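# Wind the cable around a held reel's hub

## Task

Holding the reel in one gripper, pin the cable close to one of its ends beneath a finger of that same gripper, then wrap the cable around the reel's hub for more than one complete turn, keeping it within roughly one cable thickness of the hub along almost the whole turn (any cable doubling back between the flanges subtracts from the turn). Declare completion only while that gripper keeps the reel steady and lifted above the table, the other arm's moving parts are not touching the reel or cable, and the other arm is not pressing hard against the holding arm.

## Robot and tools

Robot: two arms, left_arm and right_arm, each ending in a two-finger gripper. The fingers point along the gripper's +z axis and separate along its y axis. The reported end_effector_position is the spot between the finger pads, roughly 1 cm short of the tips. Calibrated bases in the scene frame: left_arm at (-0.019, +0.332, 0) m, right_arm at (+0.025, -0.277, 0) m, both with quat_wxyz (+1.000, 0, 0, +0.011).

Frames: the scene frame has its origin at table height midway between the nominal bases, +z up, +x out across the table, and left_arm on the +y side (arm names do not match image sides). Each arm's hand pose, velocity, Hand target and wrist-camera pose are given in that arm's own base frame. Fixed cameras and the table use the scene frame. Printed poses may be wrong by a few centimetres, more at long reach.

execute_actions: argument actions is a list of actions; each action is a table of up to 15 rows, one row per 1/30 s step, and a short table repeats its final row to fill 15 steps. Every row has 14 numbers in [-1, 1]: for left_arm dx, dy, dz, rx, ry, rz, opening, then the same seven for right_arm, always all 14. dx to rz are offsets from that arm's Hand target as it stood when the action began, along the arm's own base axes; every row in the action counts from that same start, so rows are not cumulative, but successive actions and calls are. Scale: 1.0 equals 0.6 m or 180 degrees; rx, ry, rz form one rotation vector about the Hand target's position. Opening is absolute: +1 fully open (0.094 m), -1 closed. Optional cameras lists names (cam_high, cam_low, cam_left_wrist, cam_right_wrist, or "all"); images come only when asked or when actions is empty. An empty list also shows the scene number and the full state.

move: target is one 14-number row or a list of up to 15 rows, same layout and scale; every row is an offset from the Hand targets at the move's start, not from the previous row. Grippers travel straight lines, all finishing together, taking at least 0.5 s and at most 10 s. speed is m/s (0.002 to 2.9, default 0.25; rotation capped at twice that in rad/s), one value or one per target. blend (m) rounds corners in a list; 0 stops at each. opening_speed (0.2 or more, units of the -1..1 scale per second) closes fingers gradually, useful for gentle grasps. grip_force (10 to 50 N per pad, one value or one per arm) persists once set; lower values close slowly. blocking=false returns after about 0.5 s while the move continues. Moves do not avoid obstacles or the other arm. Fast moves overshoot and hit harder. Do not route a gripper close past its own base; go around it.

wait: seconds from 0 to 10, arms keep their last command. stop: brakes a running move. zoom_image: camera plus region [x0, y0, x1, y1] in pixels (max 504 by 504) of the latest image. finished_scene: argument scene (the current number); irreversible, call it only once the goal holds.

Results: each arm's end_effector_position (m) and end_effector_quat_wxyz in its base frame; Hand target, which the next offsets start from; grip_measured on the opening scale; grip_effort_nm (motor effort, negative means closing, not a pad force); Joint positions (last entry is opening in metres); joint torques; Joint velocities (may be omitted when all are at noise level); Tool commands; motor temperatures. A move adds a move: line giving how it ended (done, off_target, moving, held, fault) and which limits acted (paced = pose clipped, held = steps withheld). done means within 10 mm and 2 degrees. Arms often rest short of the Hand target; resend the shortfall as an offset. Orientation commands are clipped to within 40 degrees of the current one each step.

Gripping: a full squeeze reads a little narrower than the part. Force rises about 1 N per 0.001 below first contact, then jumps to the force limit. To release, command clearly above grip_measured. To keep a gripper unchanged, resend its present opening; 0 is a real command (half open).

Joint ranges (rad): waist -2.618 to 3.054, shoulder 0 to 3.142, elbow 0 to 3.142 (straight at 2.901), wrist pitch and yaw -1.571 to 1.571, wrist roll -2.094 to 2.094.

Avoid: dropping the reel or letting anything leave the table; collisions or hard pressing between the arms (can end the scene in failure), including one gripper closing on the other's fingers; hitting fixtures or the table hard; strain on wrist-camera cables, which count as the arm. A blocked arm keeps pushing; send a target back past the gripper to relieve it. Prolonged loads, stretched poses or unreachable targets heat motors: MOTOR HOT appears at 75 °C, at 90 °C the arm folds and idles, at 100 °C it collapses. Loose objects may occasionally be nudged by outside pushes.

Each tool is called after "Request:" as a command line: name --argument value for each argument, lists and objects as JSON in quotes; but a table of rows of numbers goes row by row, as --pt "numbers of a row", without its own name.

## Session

Request:
execute_actions --actions '[]'

Scene clock: 0.00 s.
left_arm: end_effector_position=(+0.2045, -0.1040, +0.3465) grip_measured=+1.000 grip_effort_nm=n/a end_effector_quat_wxyz=(+0.510, +0.100, +0.852, -0.068) | right_arm: end_effector_position=(+0.2343, +0.1307, +0.4535) grip_measured=+1.000 grip_effort_nm=n/a end_effector_quat_wxyz=(+0.501, -0.015, +0.831, +0.241)
Joint positions: left_arm=[-0.922 0.788 1.263 -1.075 -0.582 -0.375 0.094] | right_arm=[0.568 1.043 1.736 -1.087 0.093 0.47 0.094]
Joint velocities: within noise
Joint torques (N m): no reading
Motor temperatures (°C): left_arm=[21 22 36 26 22 21 25] | right_arm=[23 21 29 22 21 23 21]
Heat: left arm: 36 °C; right arm: 29 °C.
Hand target: left_arm +0.2034, -0.1011, +0.3479; +0.511, +0.098, +0.851, -0.066 | right_arm +0.2322, +0.1291, +0.4551; +0.503, -0.015, +0.830, +0.241
Tool commands: left_gripper/opening=+1.0 right_gripper/opening=+1.0
camera_calibration:
cam_left_wrist: T_world_to_cam=[[-0.22337, -0.974667, 0.0114364, -0.0585854], [-0.780287, 0.171767, -0.601372, 0.42263], [0.584173, -0.143252, -0.798887, 0.233459], [0, 0, 0, 1]] pos_world=[0.180306, -0.0962515, 0.441336]
cam_right_wrist: T_world_to_cam=[[0.272611, -0.881611, -0.385287, 0.226207], [-0.813445, 0.00265767, -0.581636, 0.491023], [0.513801, 0.47197, -0.716417, 0.231394], [0, 0, 0, 1]] pos_world=[0.218863, 0.0889106, 0.538526]

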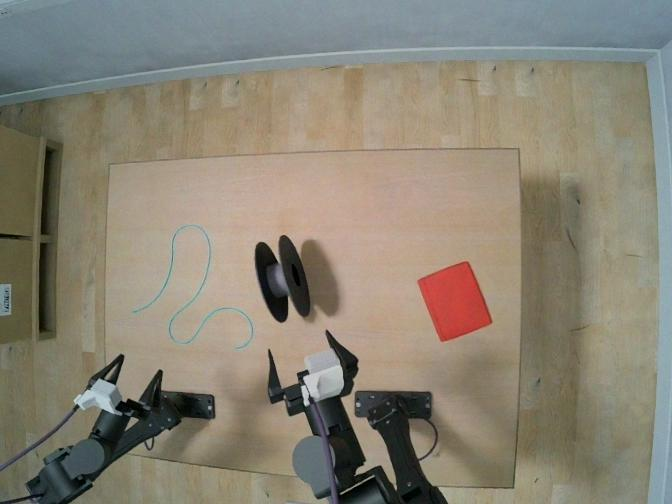

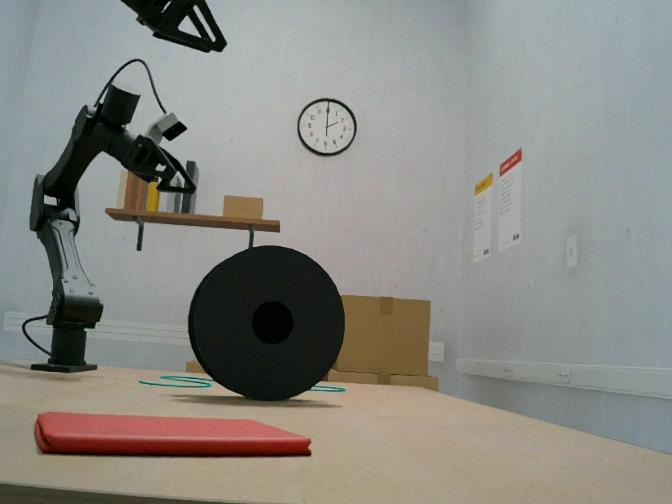

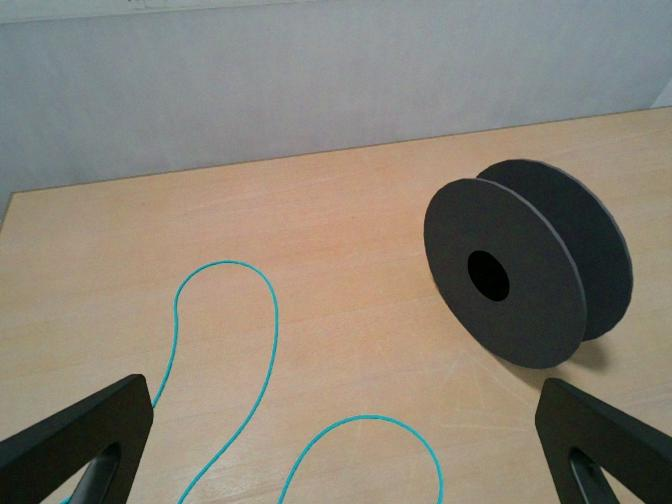

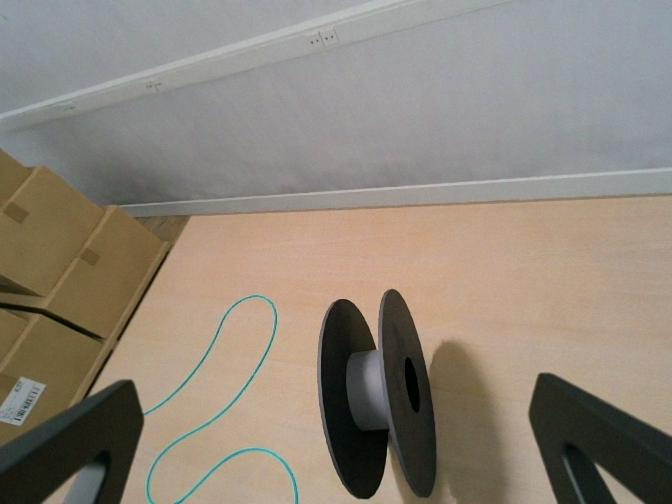

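Request:
move --target '[0,0,0,0,0,0,1,-0.07,0.125,-0.405,-0.128,-0.012,0.010,0]' --cameras '["all"]'

Scene clock: 5.27 s.
left_arm: end_effector_position=(+0.2045, -0.1040, +0.3465) grip_measured=+1.000 grip_effort_nm=-0.02 end_effector_quat_wxyz=(+0.510, +0.100, +0.852, -0.068) | right_arm: end_effector_position=(+0.1900, +0.2043, +0.2121) grip_measured=+0.002 grip_effort_nm=-0.13 end_effector_quat_wxyz=(+0.496, -0.140, +0.854, +0.076)
Joint positions: left_arm=[-0.922 0.788 1.263 -1.075 -0.582 -0.375 0.094] | right_arm=[1.307 0.927 0.777 -0.659 0.813 0.64 0.047]
Joint torques (N m): left_arm=[0.05 0.25 7.27 1.64 -0.27 -0.01] | right_arm=[0.58 -2.19 6.13 1.61 0.48 0.16]
Heat: left arm: 37 °C; right arm: 30 °C.
Hand target: left_arm +0.2034, -0.1011, +0.3479; +0.511, +0.098, +0.851, -0.066 | right_arm +0.1903, +0.2041, +0.2121; +0.501, -0.133, +0.852, +0.078
Off the commanded pose: left_arm 0.003 m, 0 deg | right_arm 0.000 m, 1 deg.
move: done
camera_calibration:
cam_left_wrist: T_world_to_cam=[[-0.22337, -0.974667, 0.0114364, -0.0585854], [-0.780287, 0.171767, -0.601372, 0.42263], [0.584173, -0.143252, -0.798887, 0.233459], [0, 0, 0, 1]] pos_world=[0.180306, -0.0962515, 0.441336]
cam_right_wrist: T_world_to_cam=[[0.320078, -0.947349, 0.00894283, 0.130905], [-0.787585, -0.271322, -0.553258, 0.359464], [0.526555, 0.170043, -0.832962, 0.130561], [0, 0, 0, 1]] pos_world=[0.172461, 0.199342, 0.306458]

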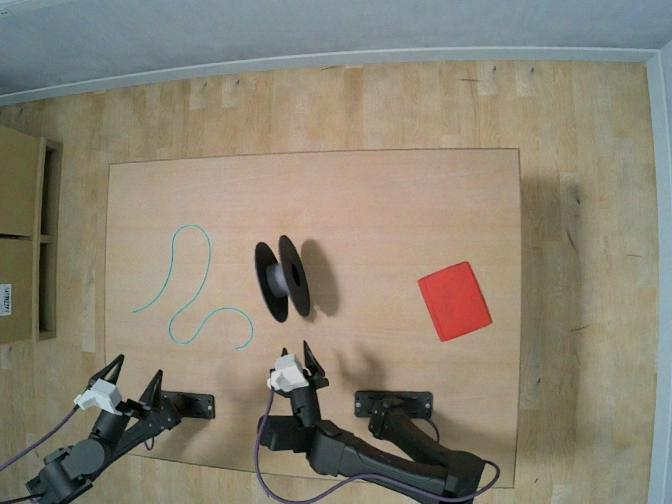

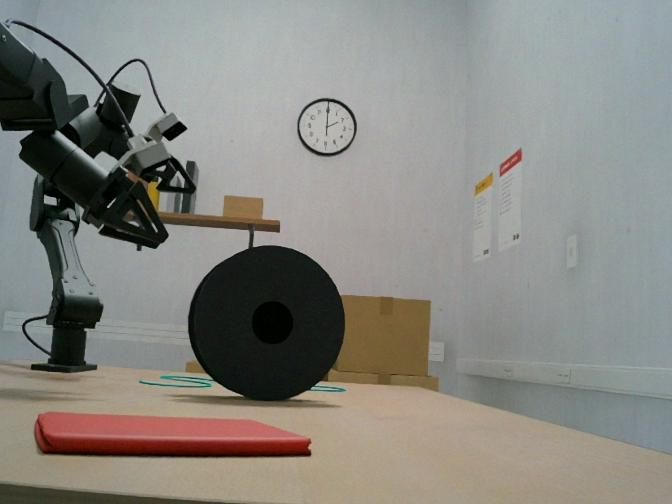

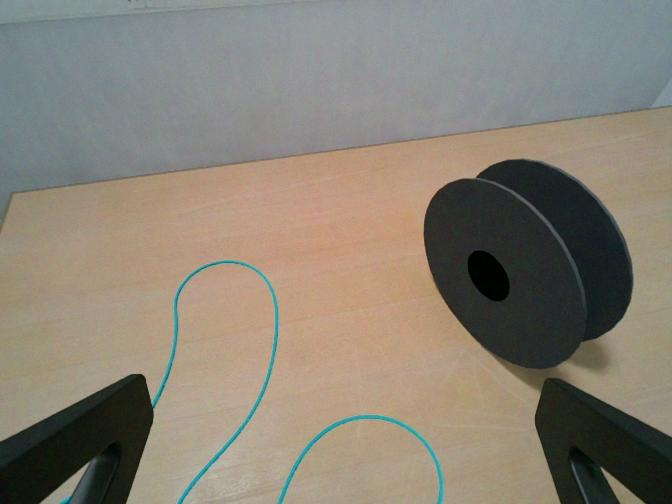

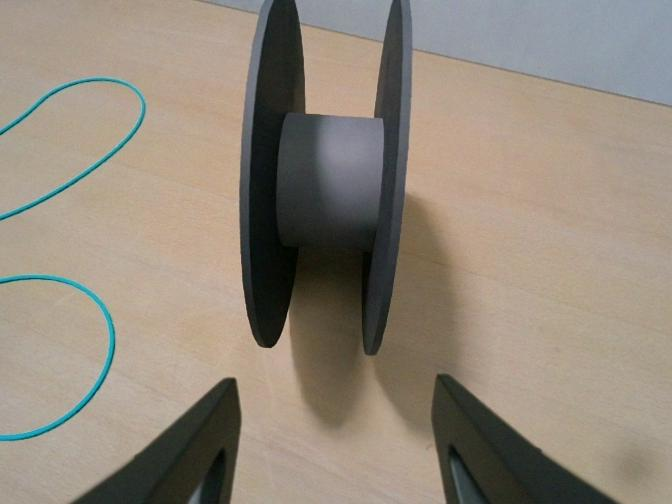

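Request:
move --pt "0 0 0 0 0 0 1 0.02 -0.043 0 0 0 -0.008 0" --pt "0 0 0 0 0 0 1 0.12 -0.01 -0.058 0 0 -0.008 0" --speed 0.12 --cameras '["cam_right_wrist","cam_low"]'

Scene clock: 9.30 s.
left_arm: end_effector_position=(+0.2045, -0.1040, +0.3465) grip_measured=+1.000 grip_effort_nm=-0.02 end_effector_quat_wxyz=(+0.510, +0.100, +0.852, -0.068) | right_arm: end_effector_position=(+0.2609, +0.2000, +0.1821) grip_measured=+0.002 grip_effort_nm=-0.13 end_effector_quat_wxyz=(+0.503, -0.122, +0.853, +0.075)
Joint positions: left_arm=[-0.922 0.788 1.263 -1.075 -0.582 -0.375 0.094] | right_arm=[0.949 1.021 0.645 -0.233 0.564 0.364 0.047]
Joint torques (N m): left_arm=[0.02 0.25 7.19 1.64 -0.25 -0.01] | right_arm=[-0.66 -2.81 5.89 1.99 0.21 -0.1]
Heat: left arm: 37 °C; right arm: 30 °C.
Hand target: left_arm +0.2034, -0.1011, +0.3479; +0.511, +0.098, +0.851, -0.066 | right_arm +0.2623, +0.1980, +0.1773; +0.502, -0.122, +0.853, +0.071
Off the commanded pose: left_arm 0.003 m, 0 deg | right_arm 0.005 m, 0 deg.
move: done
camera_calibration:
cam_right_wrist: T_world_to_cam=[[0.290237, -0.956941, -0.00504317, 0.116728], [-0.789764, -0.23655, -0.565965, 0.393536], [0.540403, 0.168247, -0.824414, 0.0641182], [0, 0, 0, 1]] pos_world=[0.242272, 0.194005, 0.276176]
Images, in order (width x height): cam_low 672x504, cam_right_wrist 672x504.

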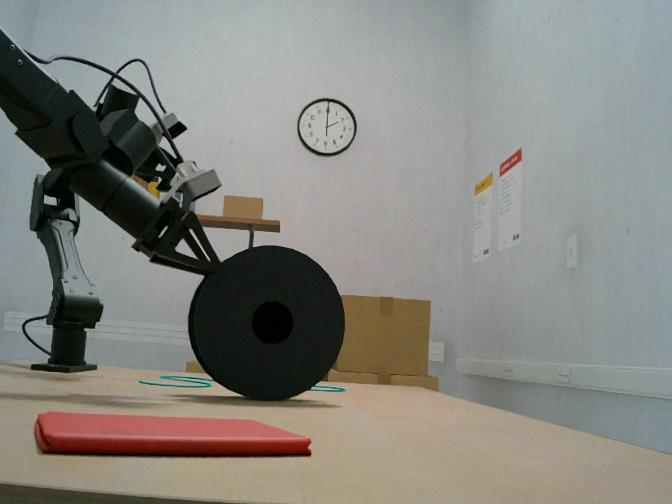

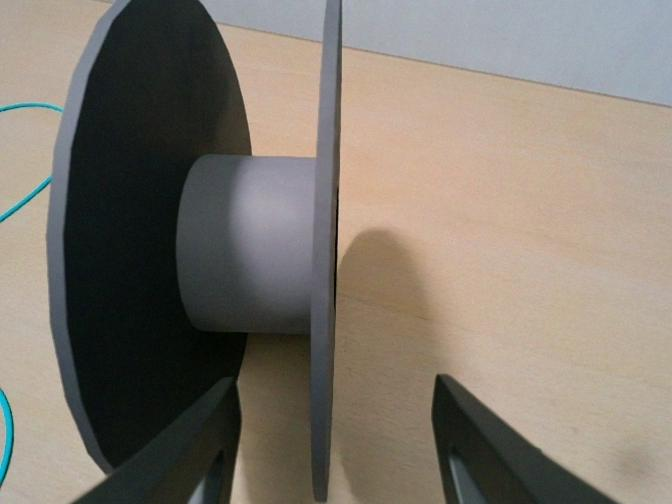

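Request:
move --pt "0 0 0 0 0 0 1 0.05 0.021 -0.039 0 0 0 0" --pt "0 0 0 0 0 0 1 0.05 0.021 -0.039 0 0 0 -1" --speed 0.1 --opening_speed 0.6 --cameras '["cam_right_wrist"]'

Scene clock: 12.93 s.
left_arm: end_effector_position=(+0.2045, -0.1040, +0.3465) grip_measured=+1.000 grip_effort_nm=-0.02 end_effector_quat_wxyz=(+0.510, +0.100, +0.852, -0.068) | right_arm: end_effector_position=(+0.2909, +0.2136, +0.1589) grip_measured=-0.914 grip_effort_nm=-1.03 end_effector_quat_wxyz=(+0.502, -0.124, +0.852, +0.076)
Joint positions: left_arm=[-0.922 0.788 1.263 -1.075 -0.582 -0.375 0.094] | right_arm=[0.872 1.182 0.627 -0.028 0.498 0.311 0.004]
Joint torques (N m): left_arm=[0.05 0.25 7.16 1.65 -0.25 -0.02] | right_arm=[-0.65 -3.93 5.75 2.05 0.21 -0.03]
Heat: left arm: 37 °C; right arm: 30 °C.
Hand target: left_arm +0.2034, -0.1011, +0.3479; +0.511, +0.098, +0.851, -0.066 | right_arm +0.2922, +0.2106, +0.1540; +0.502, -0.122, +0.853, +0.071
Off the commanded pose: left_arm 0.003 m, 0 deg | right_arm 0.006 m, 1 deg.
move: done
camera_calibration:
cam_right_wrist: T_world_to_cam=[[0.293457, -0.955961, -0.00458486, 0.119631], [-0.788912, -0.239463, -0.565928, 0.407599], [0.539907, 0.169693, -0.824442, 0.0262675], [0, 0, 0, 1]] pos_world=[0.272271, 0.20751, 0.252876]
Images, in order (width x height): cam_right_wrist 672x504.

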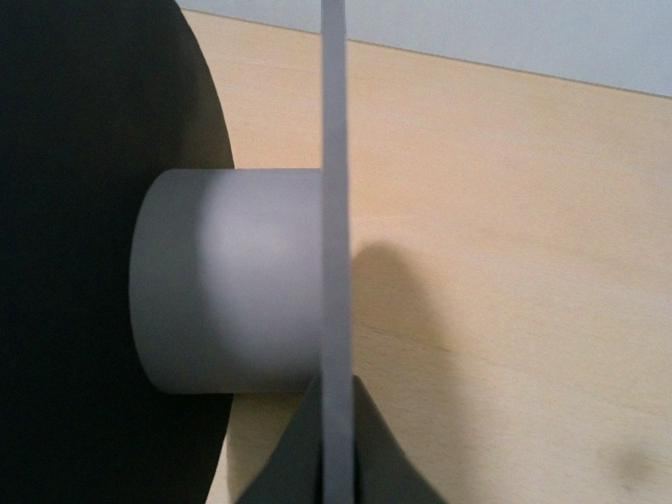

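Request:
move --pt "0 0 0 0 0 0 1 0 0 0.09 0 0 0 -1" --pt "0 0 0 0 0 0 1 -0.11 0.117 0.09 0 0 -0.0944 -1" --speed 0.1 --cameras '["all"]'

Scene clock: 17.17 s.
left_arm: end_effector_position=(+0.2045, -0.1040, +0.3465) grip_measured=+1.000 grip_effort_nm=-0.02 end_effector_quat_wxyz=(+0.510, +0.100, +0.852, -0.068) | right_arm: end_effector_position=(+0.2211, +0.2766, +0.1920) grip_measured=-0.914 grip_effort_nm=-1.04 end_effector_quat_wxyz=(+0.483, -0.013, +0.875, -0.010)
Joint positions: left_arm=[-0.922 0.788 1.263 -1.075 -0.582 -0.375 0.094] | right_arm=[1.325 1.534 1.18 -0.855 0.965 1.104 0.004]
Joint torques (N m): left_arm=[0.01 0.18 7.24 1.65 -0.25 -0.02] | right_arm=[0.43 -6.9 9.47 0.83 1.03 0.22]
Heat: left arm: 37 °C; right arm: 30 °C.
Hand target: left_arm +0.2034, -0.1011, +0.3479; +0.511, +0.098, +0.851, -0.066 | right_arm +0.2263, +0.2808, +0.2080; +0.507, +0.005, +0.862, -0.004
Off the commanded pose: left_arm 0.003 m, 0 deg | right_arm 0.017 m, 4 deg.
move: off_target (right_arm)
camera_calibration:
cam_left_wrist: T_world_to_cam=[[-0.22337, -0.974667, 0.0114364, -0.0585854], [-0.780287, 0.171767, -0.601372, 0.42263], [0.584173, -0.143252, -0.798887, 0.233459], [0, 0, 0, 1]] pos_world=[0.180306, -0.0962515, 0.441336]
cam_right_wrist: T_world_to_cam=[[0.0200116, -0.999348, 0.0300388, 0.26627], [-0.855067, -0.0326772, -0.517488, 0.334554], [0.518132, -0.0153294, -0.855163, 0.142401], [0, 0, 0, 1]] pos_world=[0.206955, 0.279212, 0.286905]

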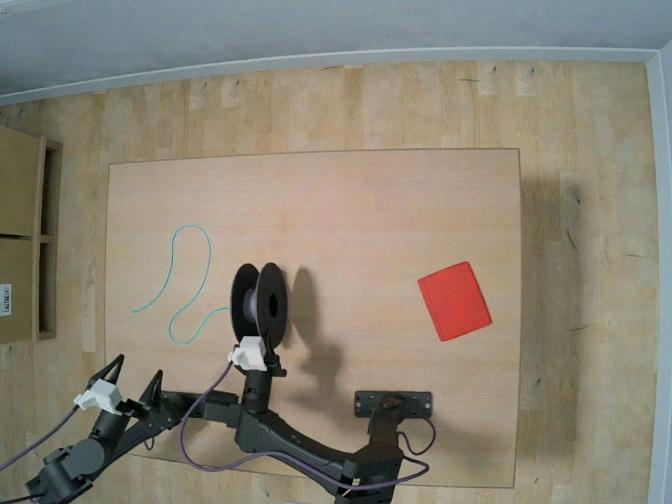

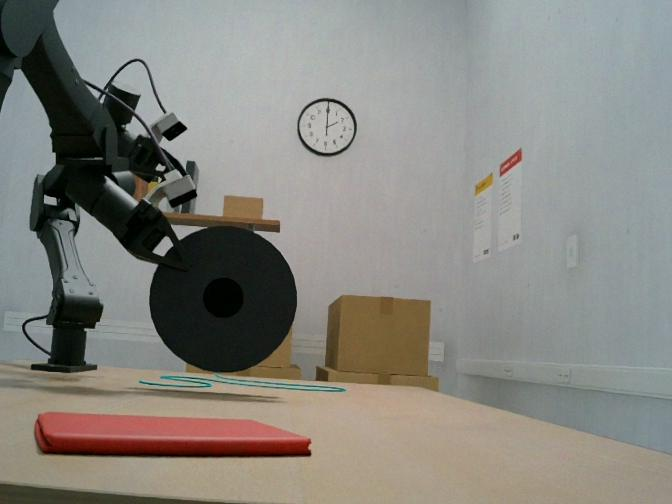

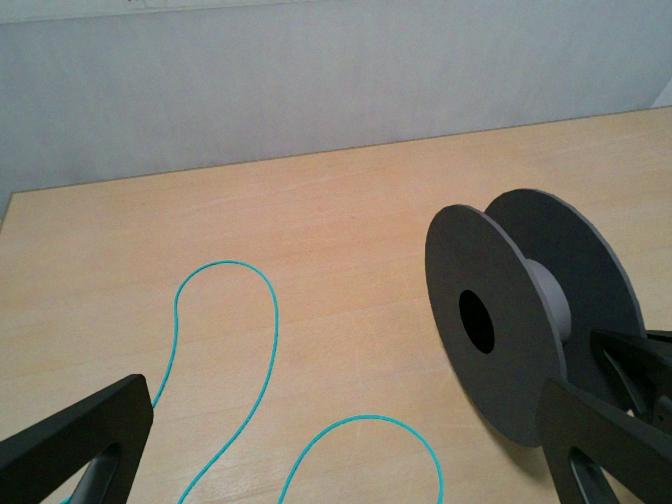

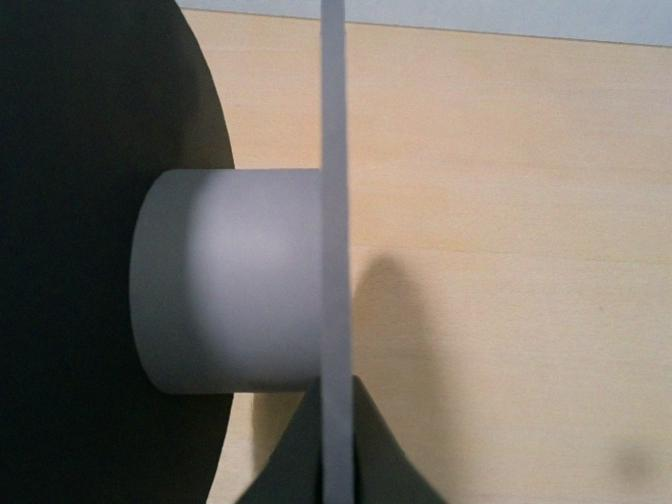

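Request:
move --pt "0 0 0 0 0 0 1 0 0 -0.04 0 0 0 -1" --pt "0 0 0 0 0 0 1 0 0 -0.066 0 0 0 -1" --speed '[0.08,0.03]' --cameras '["cam_low"]'

Scene clock: 20.03 s.
left_arm: end_effector_position=(+0.2045, -0.1040, +0.3465) grip_measured=+1.000 grip_effort_nm=-0.02 end_effector_quat_wxyz=(+0.510, +0.100, +0.852, -0.068) | right_arm: end_effector_position=(+0.2223, +0.2800, +0.1643) grip_measured=-0.914 grip_effort_nm=-1.05 end_effector_quat_wxyz=(+0.485, -0.008, +0.874, -0.006)
Joint positions: left_arm=[-0.922 0.788 1.263 -1.075 -0.582 -0.375 0.094] | right_arm=[1.325 1.564 1.095 -0.735 0.968 1.112 0.004]
Joint torques (N m): left_arm=[0.08 0.18 7.28 1.63 -0.25 -0.02] | right_arm=[0.4 -7.15 5.61 1.19 1 0.19]
Heat: left arm: 37 °C; right arm: 30 °C.
Hand target: left_arm +0.2034, -0.1011, +0.3479; +0.511, +0.098, +0.851, -0.066 | right_arm +0.2263, +0.2808, +0.1684; +0.507, +0.005, +0.862, -0.003
Off the commanded pose: left_arm 0.003 m, 0 deg | right_arm 0.006 m, 3 deg.
move: off_target (right_arm)
Images, in order (width x height): cam_low 672x504.

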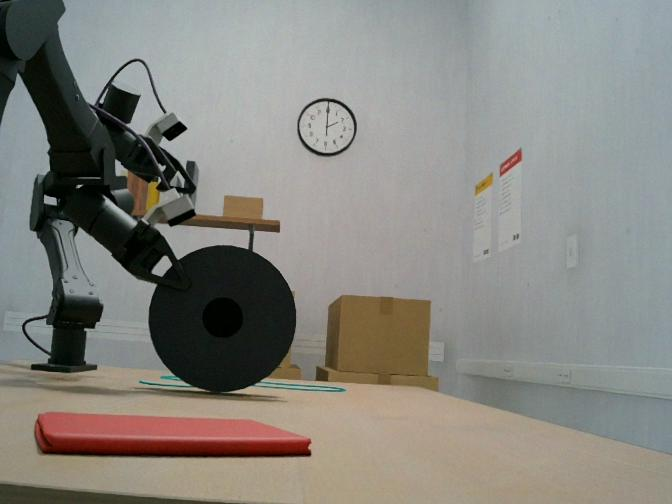

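Request:
move --target '[-0.056,0.3185,-0.163,0.0248,0.1768,0.0723,-0.2,0,0,0,0,0,0,-1]' --cameras '["cam_high","cam_left_wrist"]'

Scene clock: 22.73 s.
left_arm: end_effector_position=(+0.1685, +0.0919, +0.2414) grip_measured=-0.198 grip_effort_nm=-0.14 end_effector_quat_wxyz=(+0.247, -0.004, +0.969, +0.001) | right_arm: end_effector_position=(+0.2224, +0.2802, +0.1644) grip_measured=-0.914 grip_effort_nm=-1.05 end_effector_quat_wxyz=(+0.485, -0.008, +0.874, -0.006)
Joint positions: left_arm=[0.83 1.005 1.279 -1.488 0.358 0.756 0.038] | right_arm=[1.325 1.564 1.095 -0.733 0.968 1.112 0.004]
Joint torques (N m): left_arm=[0.79 -1.32 9.8 0.82 0.49 0.1] | right_arm=[0.4 -7.08 5.57 1.21 0.99 0.19]
Heat: left arm: 38 °C; right arm: 30 °C.
Hand target: left_arm +0.1698, +0.0900, +0.2502; +0.259, +0.000, +0.966, +0.000 | right_arm +0.2263, +0.2808, +0.1684; +0.507, +0.005, +0.862, -0.003
Off the commanded pose: left_arm 0.009 m, 1 deg | right_arm 0.006 m, 3 deg.
move: off_target (right_arm)
camera_calibration:
cam_left_wrist: T_world_to_cam=[[0.0209427, -0.999711, -0.011778, 0.0922861], [-0.997626, -0.0201231, -0.0658564, 0.222646], [0.0656003, 0.0131292, -0.99776, 0.319625], [0, 0, 0, 1]] pos_world=[0.199218, 0.0925434, 0.334658]
Images, in order (width x height): cam_high 672x504, cam_left_wrist 672x504.

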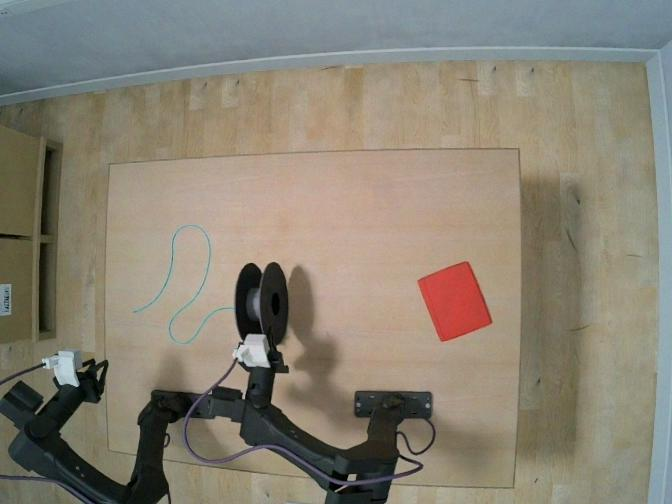

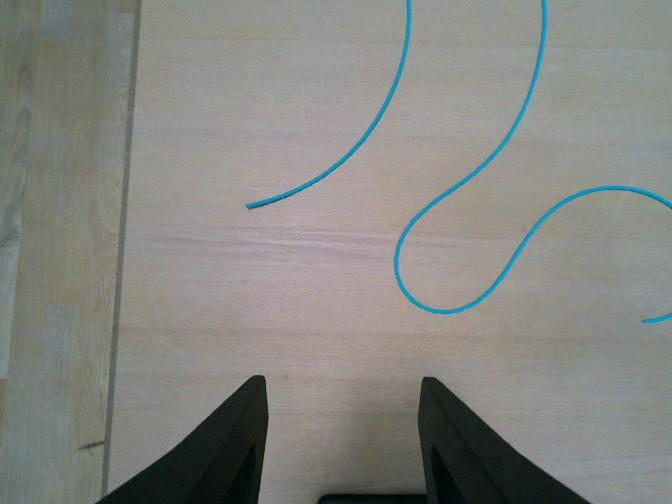

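Request:
move --target '[0.179,0.0505,-0.26,0.0909,0.1498,-0.339,-0.2,0,0,0,0,0,0,-1]' --cameras '["cam_left_wrist"]'

Scene clock: 26.77 s.
left_arm: end_effector_position=(+0.2684, +0.1178, +0.0916) grip_measured=-0.198 grip_effort_nm=-0.14 end_effector_quat_wxyz=(-0.004, +0.512, +0.859, -0.007) | right_arm: end_effector_position=(+0.2224, +0.2802, +0.1644) grip_measured=-0.914 grip_effort_nm=-1.04 end_effector_quat_wxyz=(+0.485, -0.008, +0.874, -0.006)
Joint positions: left_arm=[0.412 1.677 1.282 -1.191 0.002 1.485 0.038] | right_arm=[1.325 1.564 1.095 -0.733 0.968 1.112 0.004]
Joint torques (N m): left_arm=[-0.5 -8.03 10.06 0.29 -0.02 0.1] | right_arm=[0.35 -7.13 5.53 1.21 1 0.17]
Heat: left arm: 38 °C; right arm: 30 °C.
Hand target: left_arm +0.2772, +0.1204, +0.0941; +0.000, +0.519, +0.855, +0.000 | right_arm +0.2263, +0.2808, +0.1684; +0.507, +0.005, +0.862, -0.003
Off the commanded pose: left_arm 0.010 m, 1 deg | right_arm 0.006 m, 3 deg.
move: off_target (right_arm)
camera_calibration:
cam_left_wrist: T_world_to_cam=[[-0.876351, -0.481673, 0.000216845, 0.29298], [-0.437063, 0.795376, 0.419945, 0.0220078], [-0.202449, 0.367924, -0.90755, 0.185228], [0, 0, 0, 1]] pos_world=[0.303871, 0.0554661, 0.158798]
Images, in order (width x height): cam_left_wrist 672x504.

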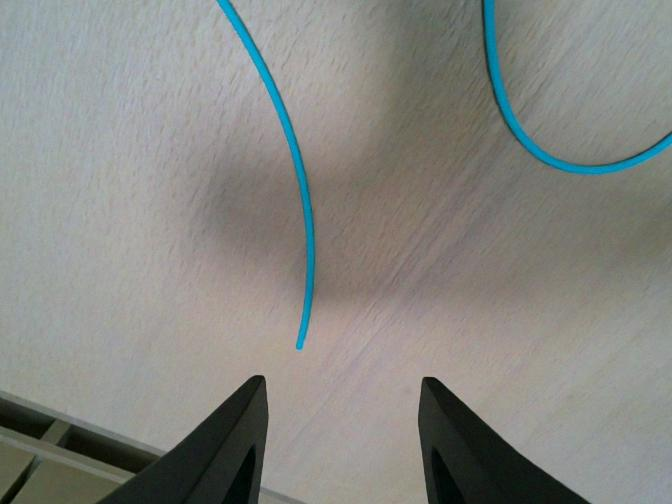

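Request:
move --pt "0.015 0.001 -0.1 0 0 0 -0.2 0 0 0 0 0 0 -1" --pt "0.015 0.001 -0.127 0 0 0 -0.2 0 0 0 0 0 0 -1" --speed '[0.12,0.04]' --cameras '["cam_left_wrist"]'

Scene clock: 29.57 s.
left_arm: end_effector_position=(+0.2918, +0.1257, +0.0289) grip_measured=-0.198 grip_effort_nm=-0.14 end_effector_quat_wxyz=(+0.010, +0.515, +0.857, +0.014) | right_arm: end_effector_position=(+0.2224, +0.2802, +0.1644) grip_measured=-0.914 grip_effort_nm=-1.04 end_effector_quat_wxyz=(+0.485, -0.008, +0.874, -0.006)
Joint positions: left_arm=[0.404 1.787 1.151 -0.901 0.001 1.486 0.038] | right_arm=[1.325 1.564 1.095 -0.733 0.968 1.112 0.004]
Joint torques (N m): left_arm=[-0.62 -8.65 5.38 0.41 0.01 0] | right_arm=[0.32 -7.12 5.59 1.21 1.01 0.21]
Heat: left arm: 38 °C; right arm: 30 °C.
Hand target: left_arm +0.2861, +0.1210, +0.0179; +0.000, +0.519, +0.855, +0.000 | right_arm +0.2263, +0.2808, +0.1684; +0.507, +0.005, +0.862, -0.003
Off the commanded pose: left_arm 0.013 m, 2 deg | right_arm 0.006 m, 3 deg.
move: off_target (left_arm, right_arm)
camera_calibration:
cam_left_wrist: T_world_to_cam=[[-0.879225, -0.473771, -0.050054, 0.318701], [-0.449491, 0.790142, 0.416693, 0.0567656], [-0.157867, 0.388865, -0.907668, 0.11445], [0, 0, 0, 1]] pos_world=[0.323793, 0.0616327, 0.0961809]
Images, in order (width x height): cam_left_wrist 672x504.

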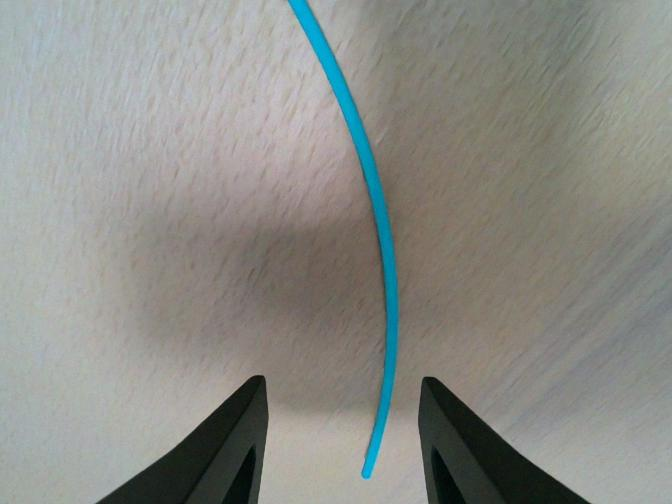

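Request:
move --target '[-0.017,-0.025,-0.035,0,0,0,-0.2,0,0,0,0,0,0,-1]' --speed 0.05 --cameras '["cam_left_wrist"]'

Scene clock: 30.87 s.
left_arm: end_effector_position=(+0.2792, +0.1099, +0.0048) grip_measured=-0.198 grip_effort_nm=-0.13 end_effector_quat_wxyz=(+0.002, +0.518, +0.856, +0.004) | right_arm: end_effector_position=(+0.2224, +0.2802, +0.1644) grip_measured=-0.914 grip_effort_nm=-1.04 end_effector_quat_wxyz=(+0.485, -0.008, +0.874, -0.006)
Joint positions: left_arm=[0.37 1.787 1.046 -0.82 -0.002 1.458 0.038] | right_arm=[1.325 1.564 1.095 -0.733 0.968 1.112 0.004]
Joint torques (N m): left_arm=[-0.65 -9.5 4.46 0.53 0.04 -0.06] | right_arm=[0.36 -7.12 5.53 1.22 1.01 0.19]
Heat: left arm: 38 °C; right arm: 30 °C.
Hand target: left_arm +0.2761, +0.1060, -0.0030; +0.000, +0.519, +0.855, +0.000 | right_arm +0.2263, +0.2808, +0.1684; +0.507, +0.005, +0.862, -0.003
Off the commanded pose: left_arm 0.009 m, 1 deg | right_arm 0.006 m, 3 deg.
move: off_target (right_arm)
camera_calibration:
cam_left_wrist: T_world_to_cam=[[-0.882795, -0.46906, -0.0256015, 0.299206], [-0.435041, 0.795777, 0.421281, 0.0688688], [-0.177233, 0.383043, -0.906569, 0.10285], [0, 0, 0, 1]] pos_world=[0.312327, 0.046145, 0.071888]
Images, in order (width x height): cam_left_wrist 672x504.

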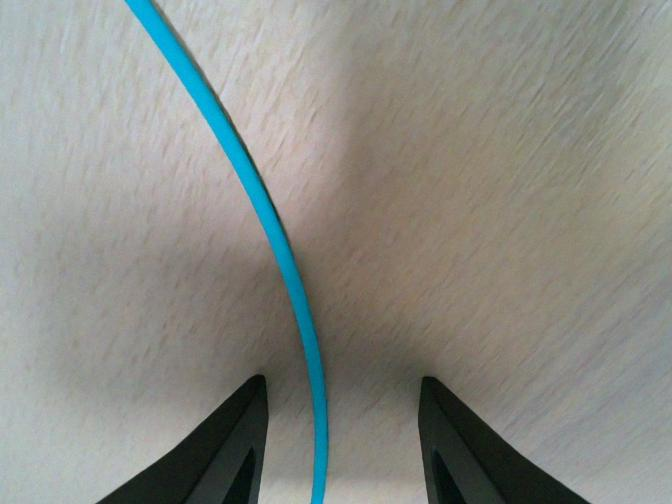

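Request:
move --pt "0 0 0.012 0 0 0 -1 0 0 0 0 0 0 -1" --pt "0 0 0.2 0 0 0 -1 0 0 0 0 0 0 -1" --opening_speed 0.6 --speed '[0.03,0.12]' --cameras '["cam_low","cam_left_wrist"]'

Scene clock: 34.50 s.
left_arm: end_effector_position=(+0.2723, +0.1072, +0.1042) grip_measured=-0.952 grip_effort_nm=-1.05 end_effector_quat_wxyz=(-0.010, +0.517, +0.856, -0.012) | right_arm: end_effector_position=(+0.2224, +0.2802, +0.1644) grip_measured=-0.914 grip_effort_nm=-1.05 end_effector_quat_wxyz=(+0.485, -0.008, +0.874, -0.006)
Joint positions: left_arm=[0.37 1.683 1.339 -1.257 -0.002 1.457 0.002] | right_arm=[1.325 1.564 1.095 -0.733 0.968 1.112 0.004]
Joint torques (N m): left_arm=[-0.51 -11.77 9.76 0.05 0.05 -0.05] | right_arm=[0.32 -7.13 5.55 1.22 1.01 0.19]
Heat: left arm: 38 °C; right arm: 30 °C.
Hand target: left_arm +0.2761, +0.1060, +0.1170; +0.000, +0.519, +0.855, +0.000 | right_arm +0.2263, +0.2808, +0.1684; +0.507, +0.005, +0.862, -0.003
Off the commanded pose: left_arm 0.013 m, 2 deg | right_arm 0.006 m, 3 deg.
move: off_target (left_arm, right_arm)
camera_calibration:
cam_left_wrist: T_world_to_cam=[[-0.882279, -0.470502, 0.0145707, 0.290164], [-0.4203, 0.801325, 0.425707, 0.0210611], [-0.211972, 0.369468, -0.904744, 0.203475], [0, 0, 0, 1]] pos_world=[0.307988, 0.0444683, 0.170899]
Images, in order (width x height): cam_low 672x504, cam_left_wrist 672x504.

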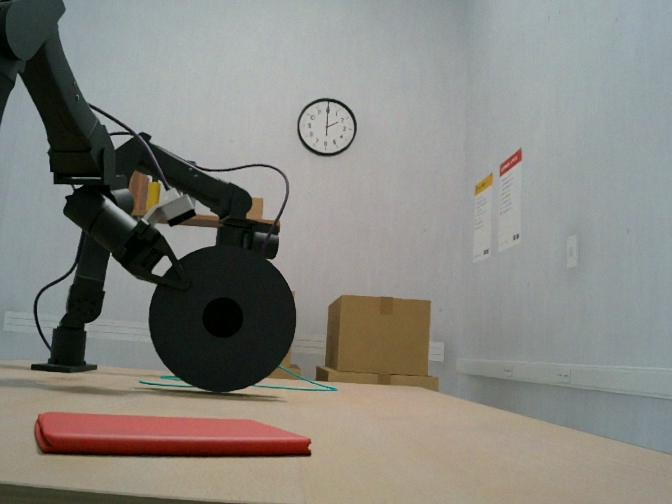

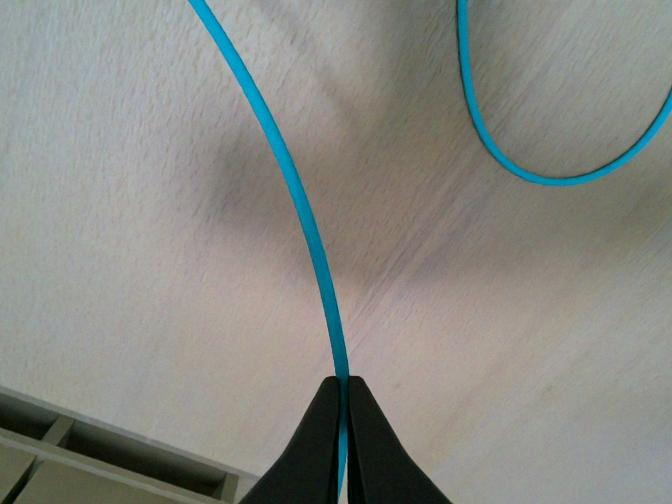

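Request:
move --pt "0 0 0 0 0 0 -1 0 0 -0.02 0 0 0 -1" --pt "0 0 0 0 0 0 -1 0 0 -0.012 0 0 0 -0.1" --opening_speed 0.5 --speed '[0.03,0.03]' --cameras '["cam_low","cam_right_wrist"]'

Scene clock: 37.90 s.
left_arm: end_effector_position=(+0.2721, +0.1071, +0.1042) grip_measured=-0.952 grip_effort_nm=-1.05 end_effector_quat_wxyz=(-0.010, +0.517, +0.856, -0.012) | right_arm: end_effector_position=(+0.2255, +0.2807, +0.1608) grip_measured=-0.102 grip_effort_nm=0.11 end_effector_quat_wxyz=(+0.499, +0.002, +0.866, +0.000)
Joint positions: left_arm=[0.37 1.683 1.339 -1.258 -0.002 1.457 0.002] | right_arm=[1.325 1.569 1.062 -0.671 0.997 1.114 0.042]
Joint torques (N m): left_arm=[-0.64 -11.77 9.74 0.07 0.05 -0.05] | right_arm=[0.27 -6.95 6.3 0.92 0.71 0.13]
Heat: left arm: 38 °C; right arm: 30 °C.
Hand target: left_arm +0.2760, +0.1060, +0.1170; +0.000, +0.519, +0.855, +0.000 | right_arm +0.2263, +0.2809, +0.1612; +0.507, +0.005, +0.862, -0.003
Off the commanded pose: left_arm 0.013 m, 2 deg | right_arm 0.001 m, 1 deg.
move: off_target (left_arm)
camera_calibration:
cam_right_wrist: T_world_to_cam=[[0.00231036, -0.999996, -0.00151819, 0.280507], [-0.835861, -0.00109775, -0.548939, 0.314087], [0.548936, 0.00253725, -0.835861, 0.0985903], [0, 0, 0, 1]] pos_world=[0.207766, 0.280601, 0.255249]
Images, in order (width x height): cam_low 672x504, cam_right_wrist 672x504.

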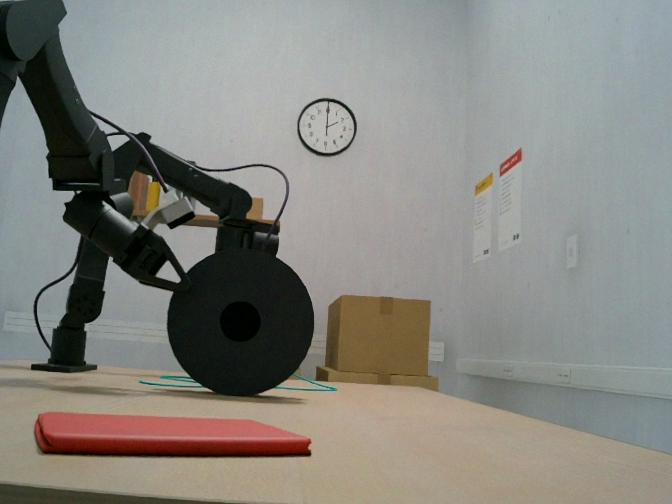

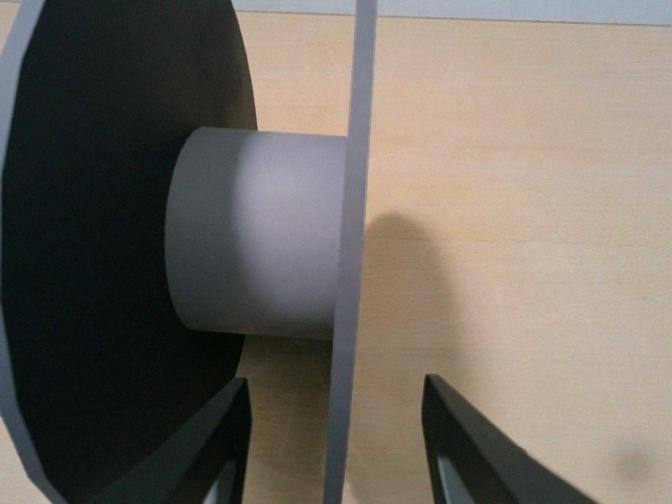

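Request:
move --pt "0 0 0 0 0 0 -1 0.033 -0.003 0 0 0 0 -0.1" --pt "0 0 0 0 0 0 -1 0.033 -0.003 0 0 0 0 -1" --pt "0 0 0 0 0 0 -1 0.033 -0.003 0.07 0 0 0 -1" --pt "0 0 0 0 0 0 -1 -0.055 -0.003 0.07 0 0 0 -1" --pt "0 0 0 0 0 0 -1 -0.055 -0.003 0.01 0 0 0 -1" --opening_speed 0.8 --speed '[0.06,0.06,0.06,0.08,0.05]' --cameras '["cam_low","cam_right_wrist"]'

Scene clock: 46.37 s.
left_arm: end_effector_position=(+0.2721, +0.1071, +0.1042) grip_measured=-0.952 grip_effort_nm=-1.05 end_effector_quat_wxyz=(-0.010, +0.517, +0.856, -0.012) | right_arm: end_effector_position=(+0.1910, +0.2776, +0.1674) grip_measured=-0.916 grip_effort_nm=-1.05 end_effector_quat_wxyz=(+0.491, +0.001, +0.871, -0.004)
Joint positions: left_arm=[0.37 1.683 1.339 -1.258 -0.002 1.457 0.002] | right_arm=[1.437 1.573 1.121 -0.914 1.014 1.324 0.004]
Joint torques (N m): left_arm=[-0.65 -11.86 9.73 0.06 0.03 -0.04] | right_arm=[0.39 -6.53 5.2 0.82 0.9 0.15]
Heat: left arm: 39 °C; right arm: 30 °C.
Hand target: left_arm +0.2760, +0.1060, +0.1170; +0.000, +0.519, +0.855, +0.000 | right_arm +0.1932, +0.2790, +0.1672; +0.507, +0.005, +0.862, -0.003
Off the commanded pose: left_arm 0.013 m, 2 deg | right_arm 0.003 m, 2 deg.
move: off_target (left_arm)
camera_calibration:
cam_right_wrist: T_world_to_cam=[[0.00156979, -0.999978, 0.00645916, 0.276323], [-0.846102, -0.00477104, -0.533, 0.289158], [0.533019, -0.0046284, -0.84609, 0.129759], [0, 0, 0, 1]] pos_world=[0.175059, 0.278297, 0.262124]
Images, in order (width x height): cam_low 672x504, cam_right_wrist 672x504.

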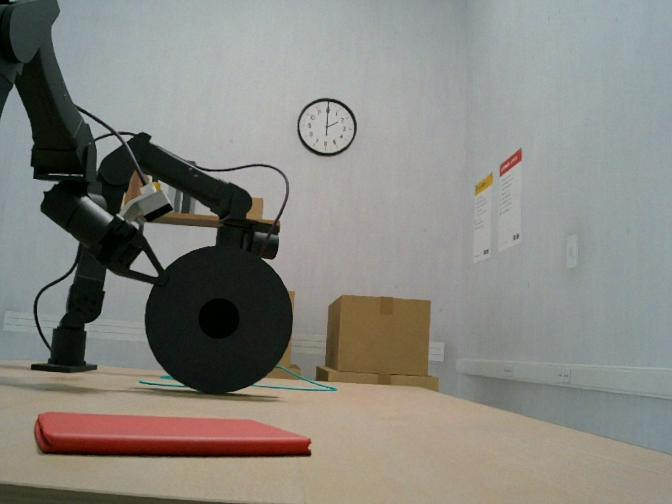

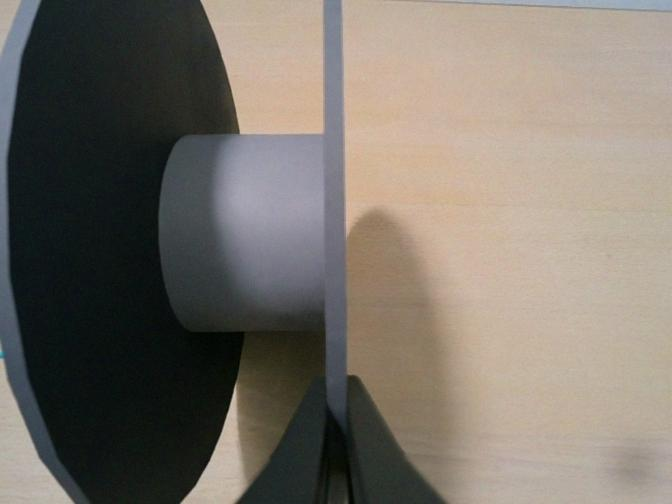

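Request:
move --pt "0 0 0 0 0 0 -1 0 -0.003 -0.022 0 0 0 -1" --pt "0 0 0 0 0 0 -1 0 -0.003 -0.012 0 0 0 0.1" --pt "0 0 0 0 0 0 -1 0.035 -0.003 -0.008 0 0 0 0.1" --pt "0 0 0 0 0 0 -1 0.035 -0.003 -0.008 0 0 0 0" --opening_speed 0.8 --speed '[0.03,0.05,0.05,0.06]' --cameras '["all"]'

Scene clock: 51.17 s.
left_arm: end_effector_position=(+0.2721, +0.1071, +0.1042) grip_measured=-0.952 grip_effort_nm=-1.05 end_effector_quat_wxyz=(-0.010, +0.517, +0.856, -0.012) | right_arm: end_effector_position=(+0.2120, +0.2809, +0.1628) grip_measured=+0.002 grip_effort_nm=-0.14 end_effector_quat_wxyz=(+0.502, +0.002, +0.865, -0.001)
Joint positions: left_arm=[0.37 1.683 1.339 -1.258 -0.002 1.457 0.002] | right_arm=[1.373 1.574 1.078 -0.751 1.021 1.195 0.047]
Joint torques (N m): left_arm=[-0.72 -11.82 9.74 0.07 0.05 -0.05] | right_arm=[-0.55 -8.21 4.9 0.91 0.6 0]
Heat: left arm: 39 °C; right arm: 30 °C.
Hand target: left_arm +0.2760, +0.1060, +0.1170; +0.000, +0.519, +0.855, +0.000 | right_arm +0.2143, +0.2772, +0.1623; +0.507, +0.005, +0.862, -0.004
Off the commanded pose: left_arm 0.013 m, 2 deg | right_arm 0.004 m, 1 deg.
move: off_target (left_arm)
camera_calibration:
cam_left_wrist: T_world_to_cam=[[-0.8823, -0.470439, 0.0152881, 0.289958], [-0.41995, 0.801447, 0.425823, 0.0208861], [-0.212576, 0.369283, -0.904678, 0.203637], [0, 0, 0, 1]] pos_world=[0.307889, 0.0444687, 0.170899]
cam_right_wrist: T_world_to_cam=[[0.00183989, -0.999998, 0.000597136, 0.280489], [-0.832177, -0.00186223, -0.554507, 0.304285], [0.554508, 0.000523309, -0.832179, 0.106464], [0, 0, 0, 1]] pos_world=[0.193668, 0.280999, 0.257158]

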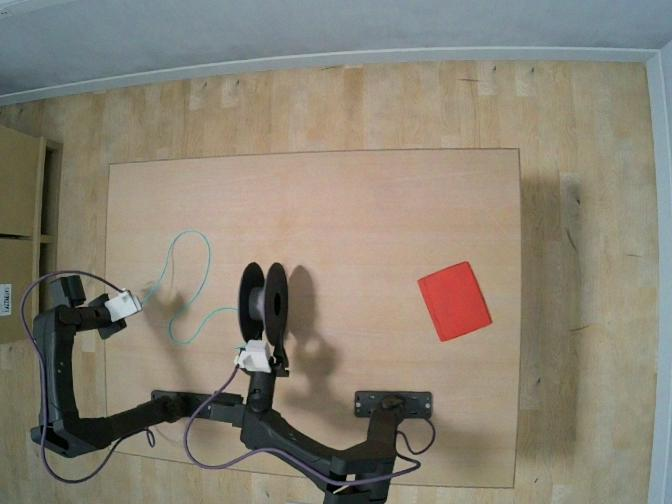

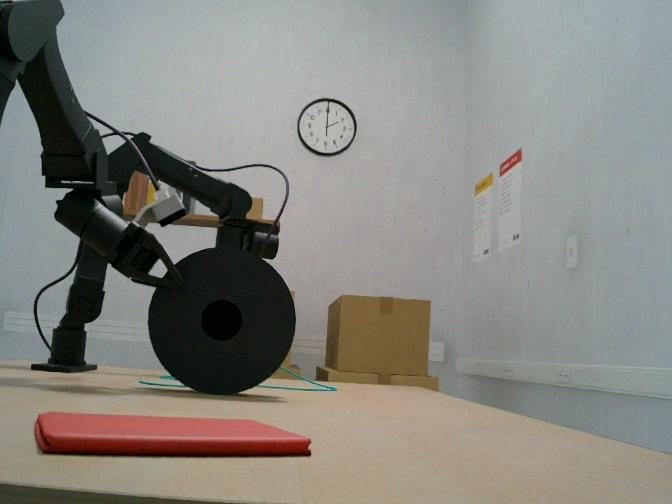

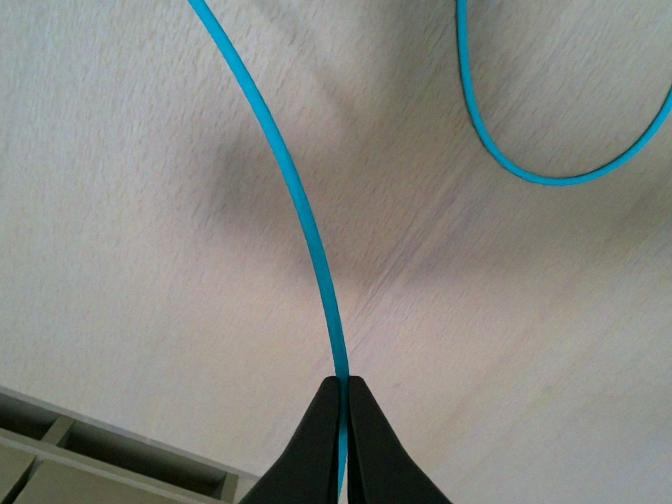

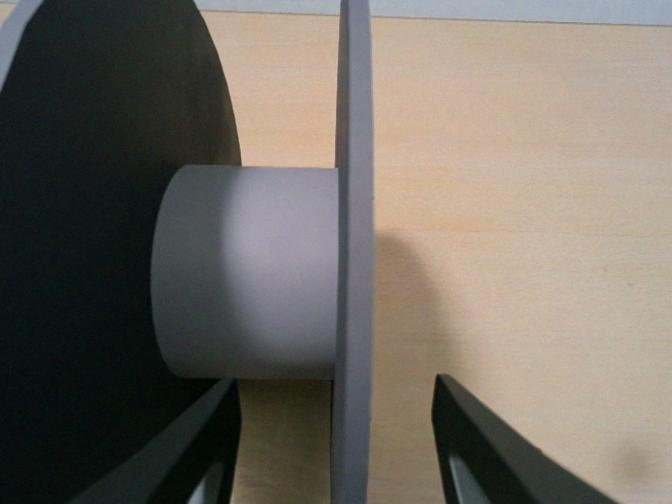

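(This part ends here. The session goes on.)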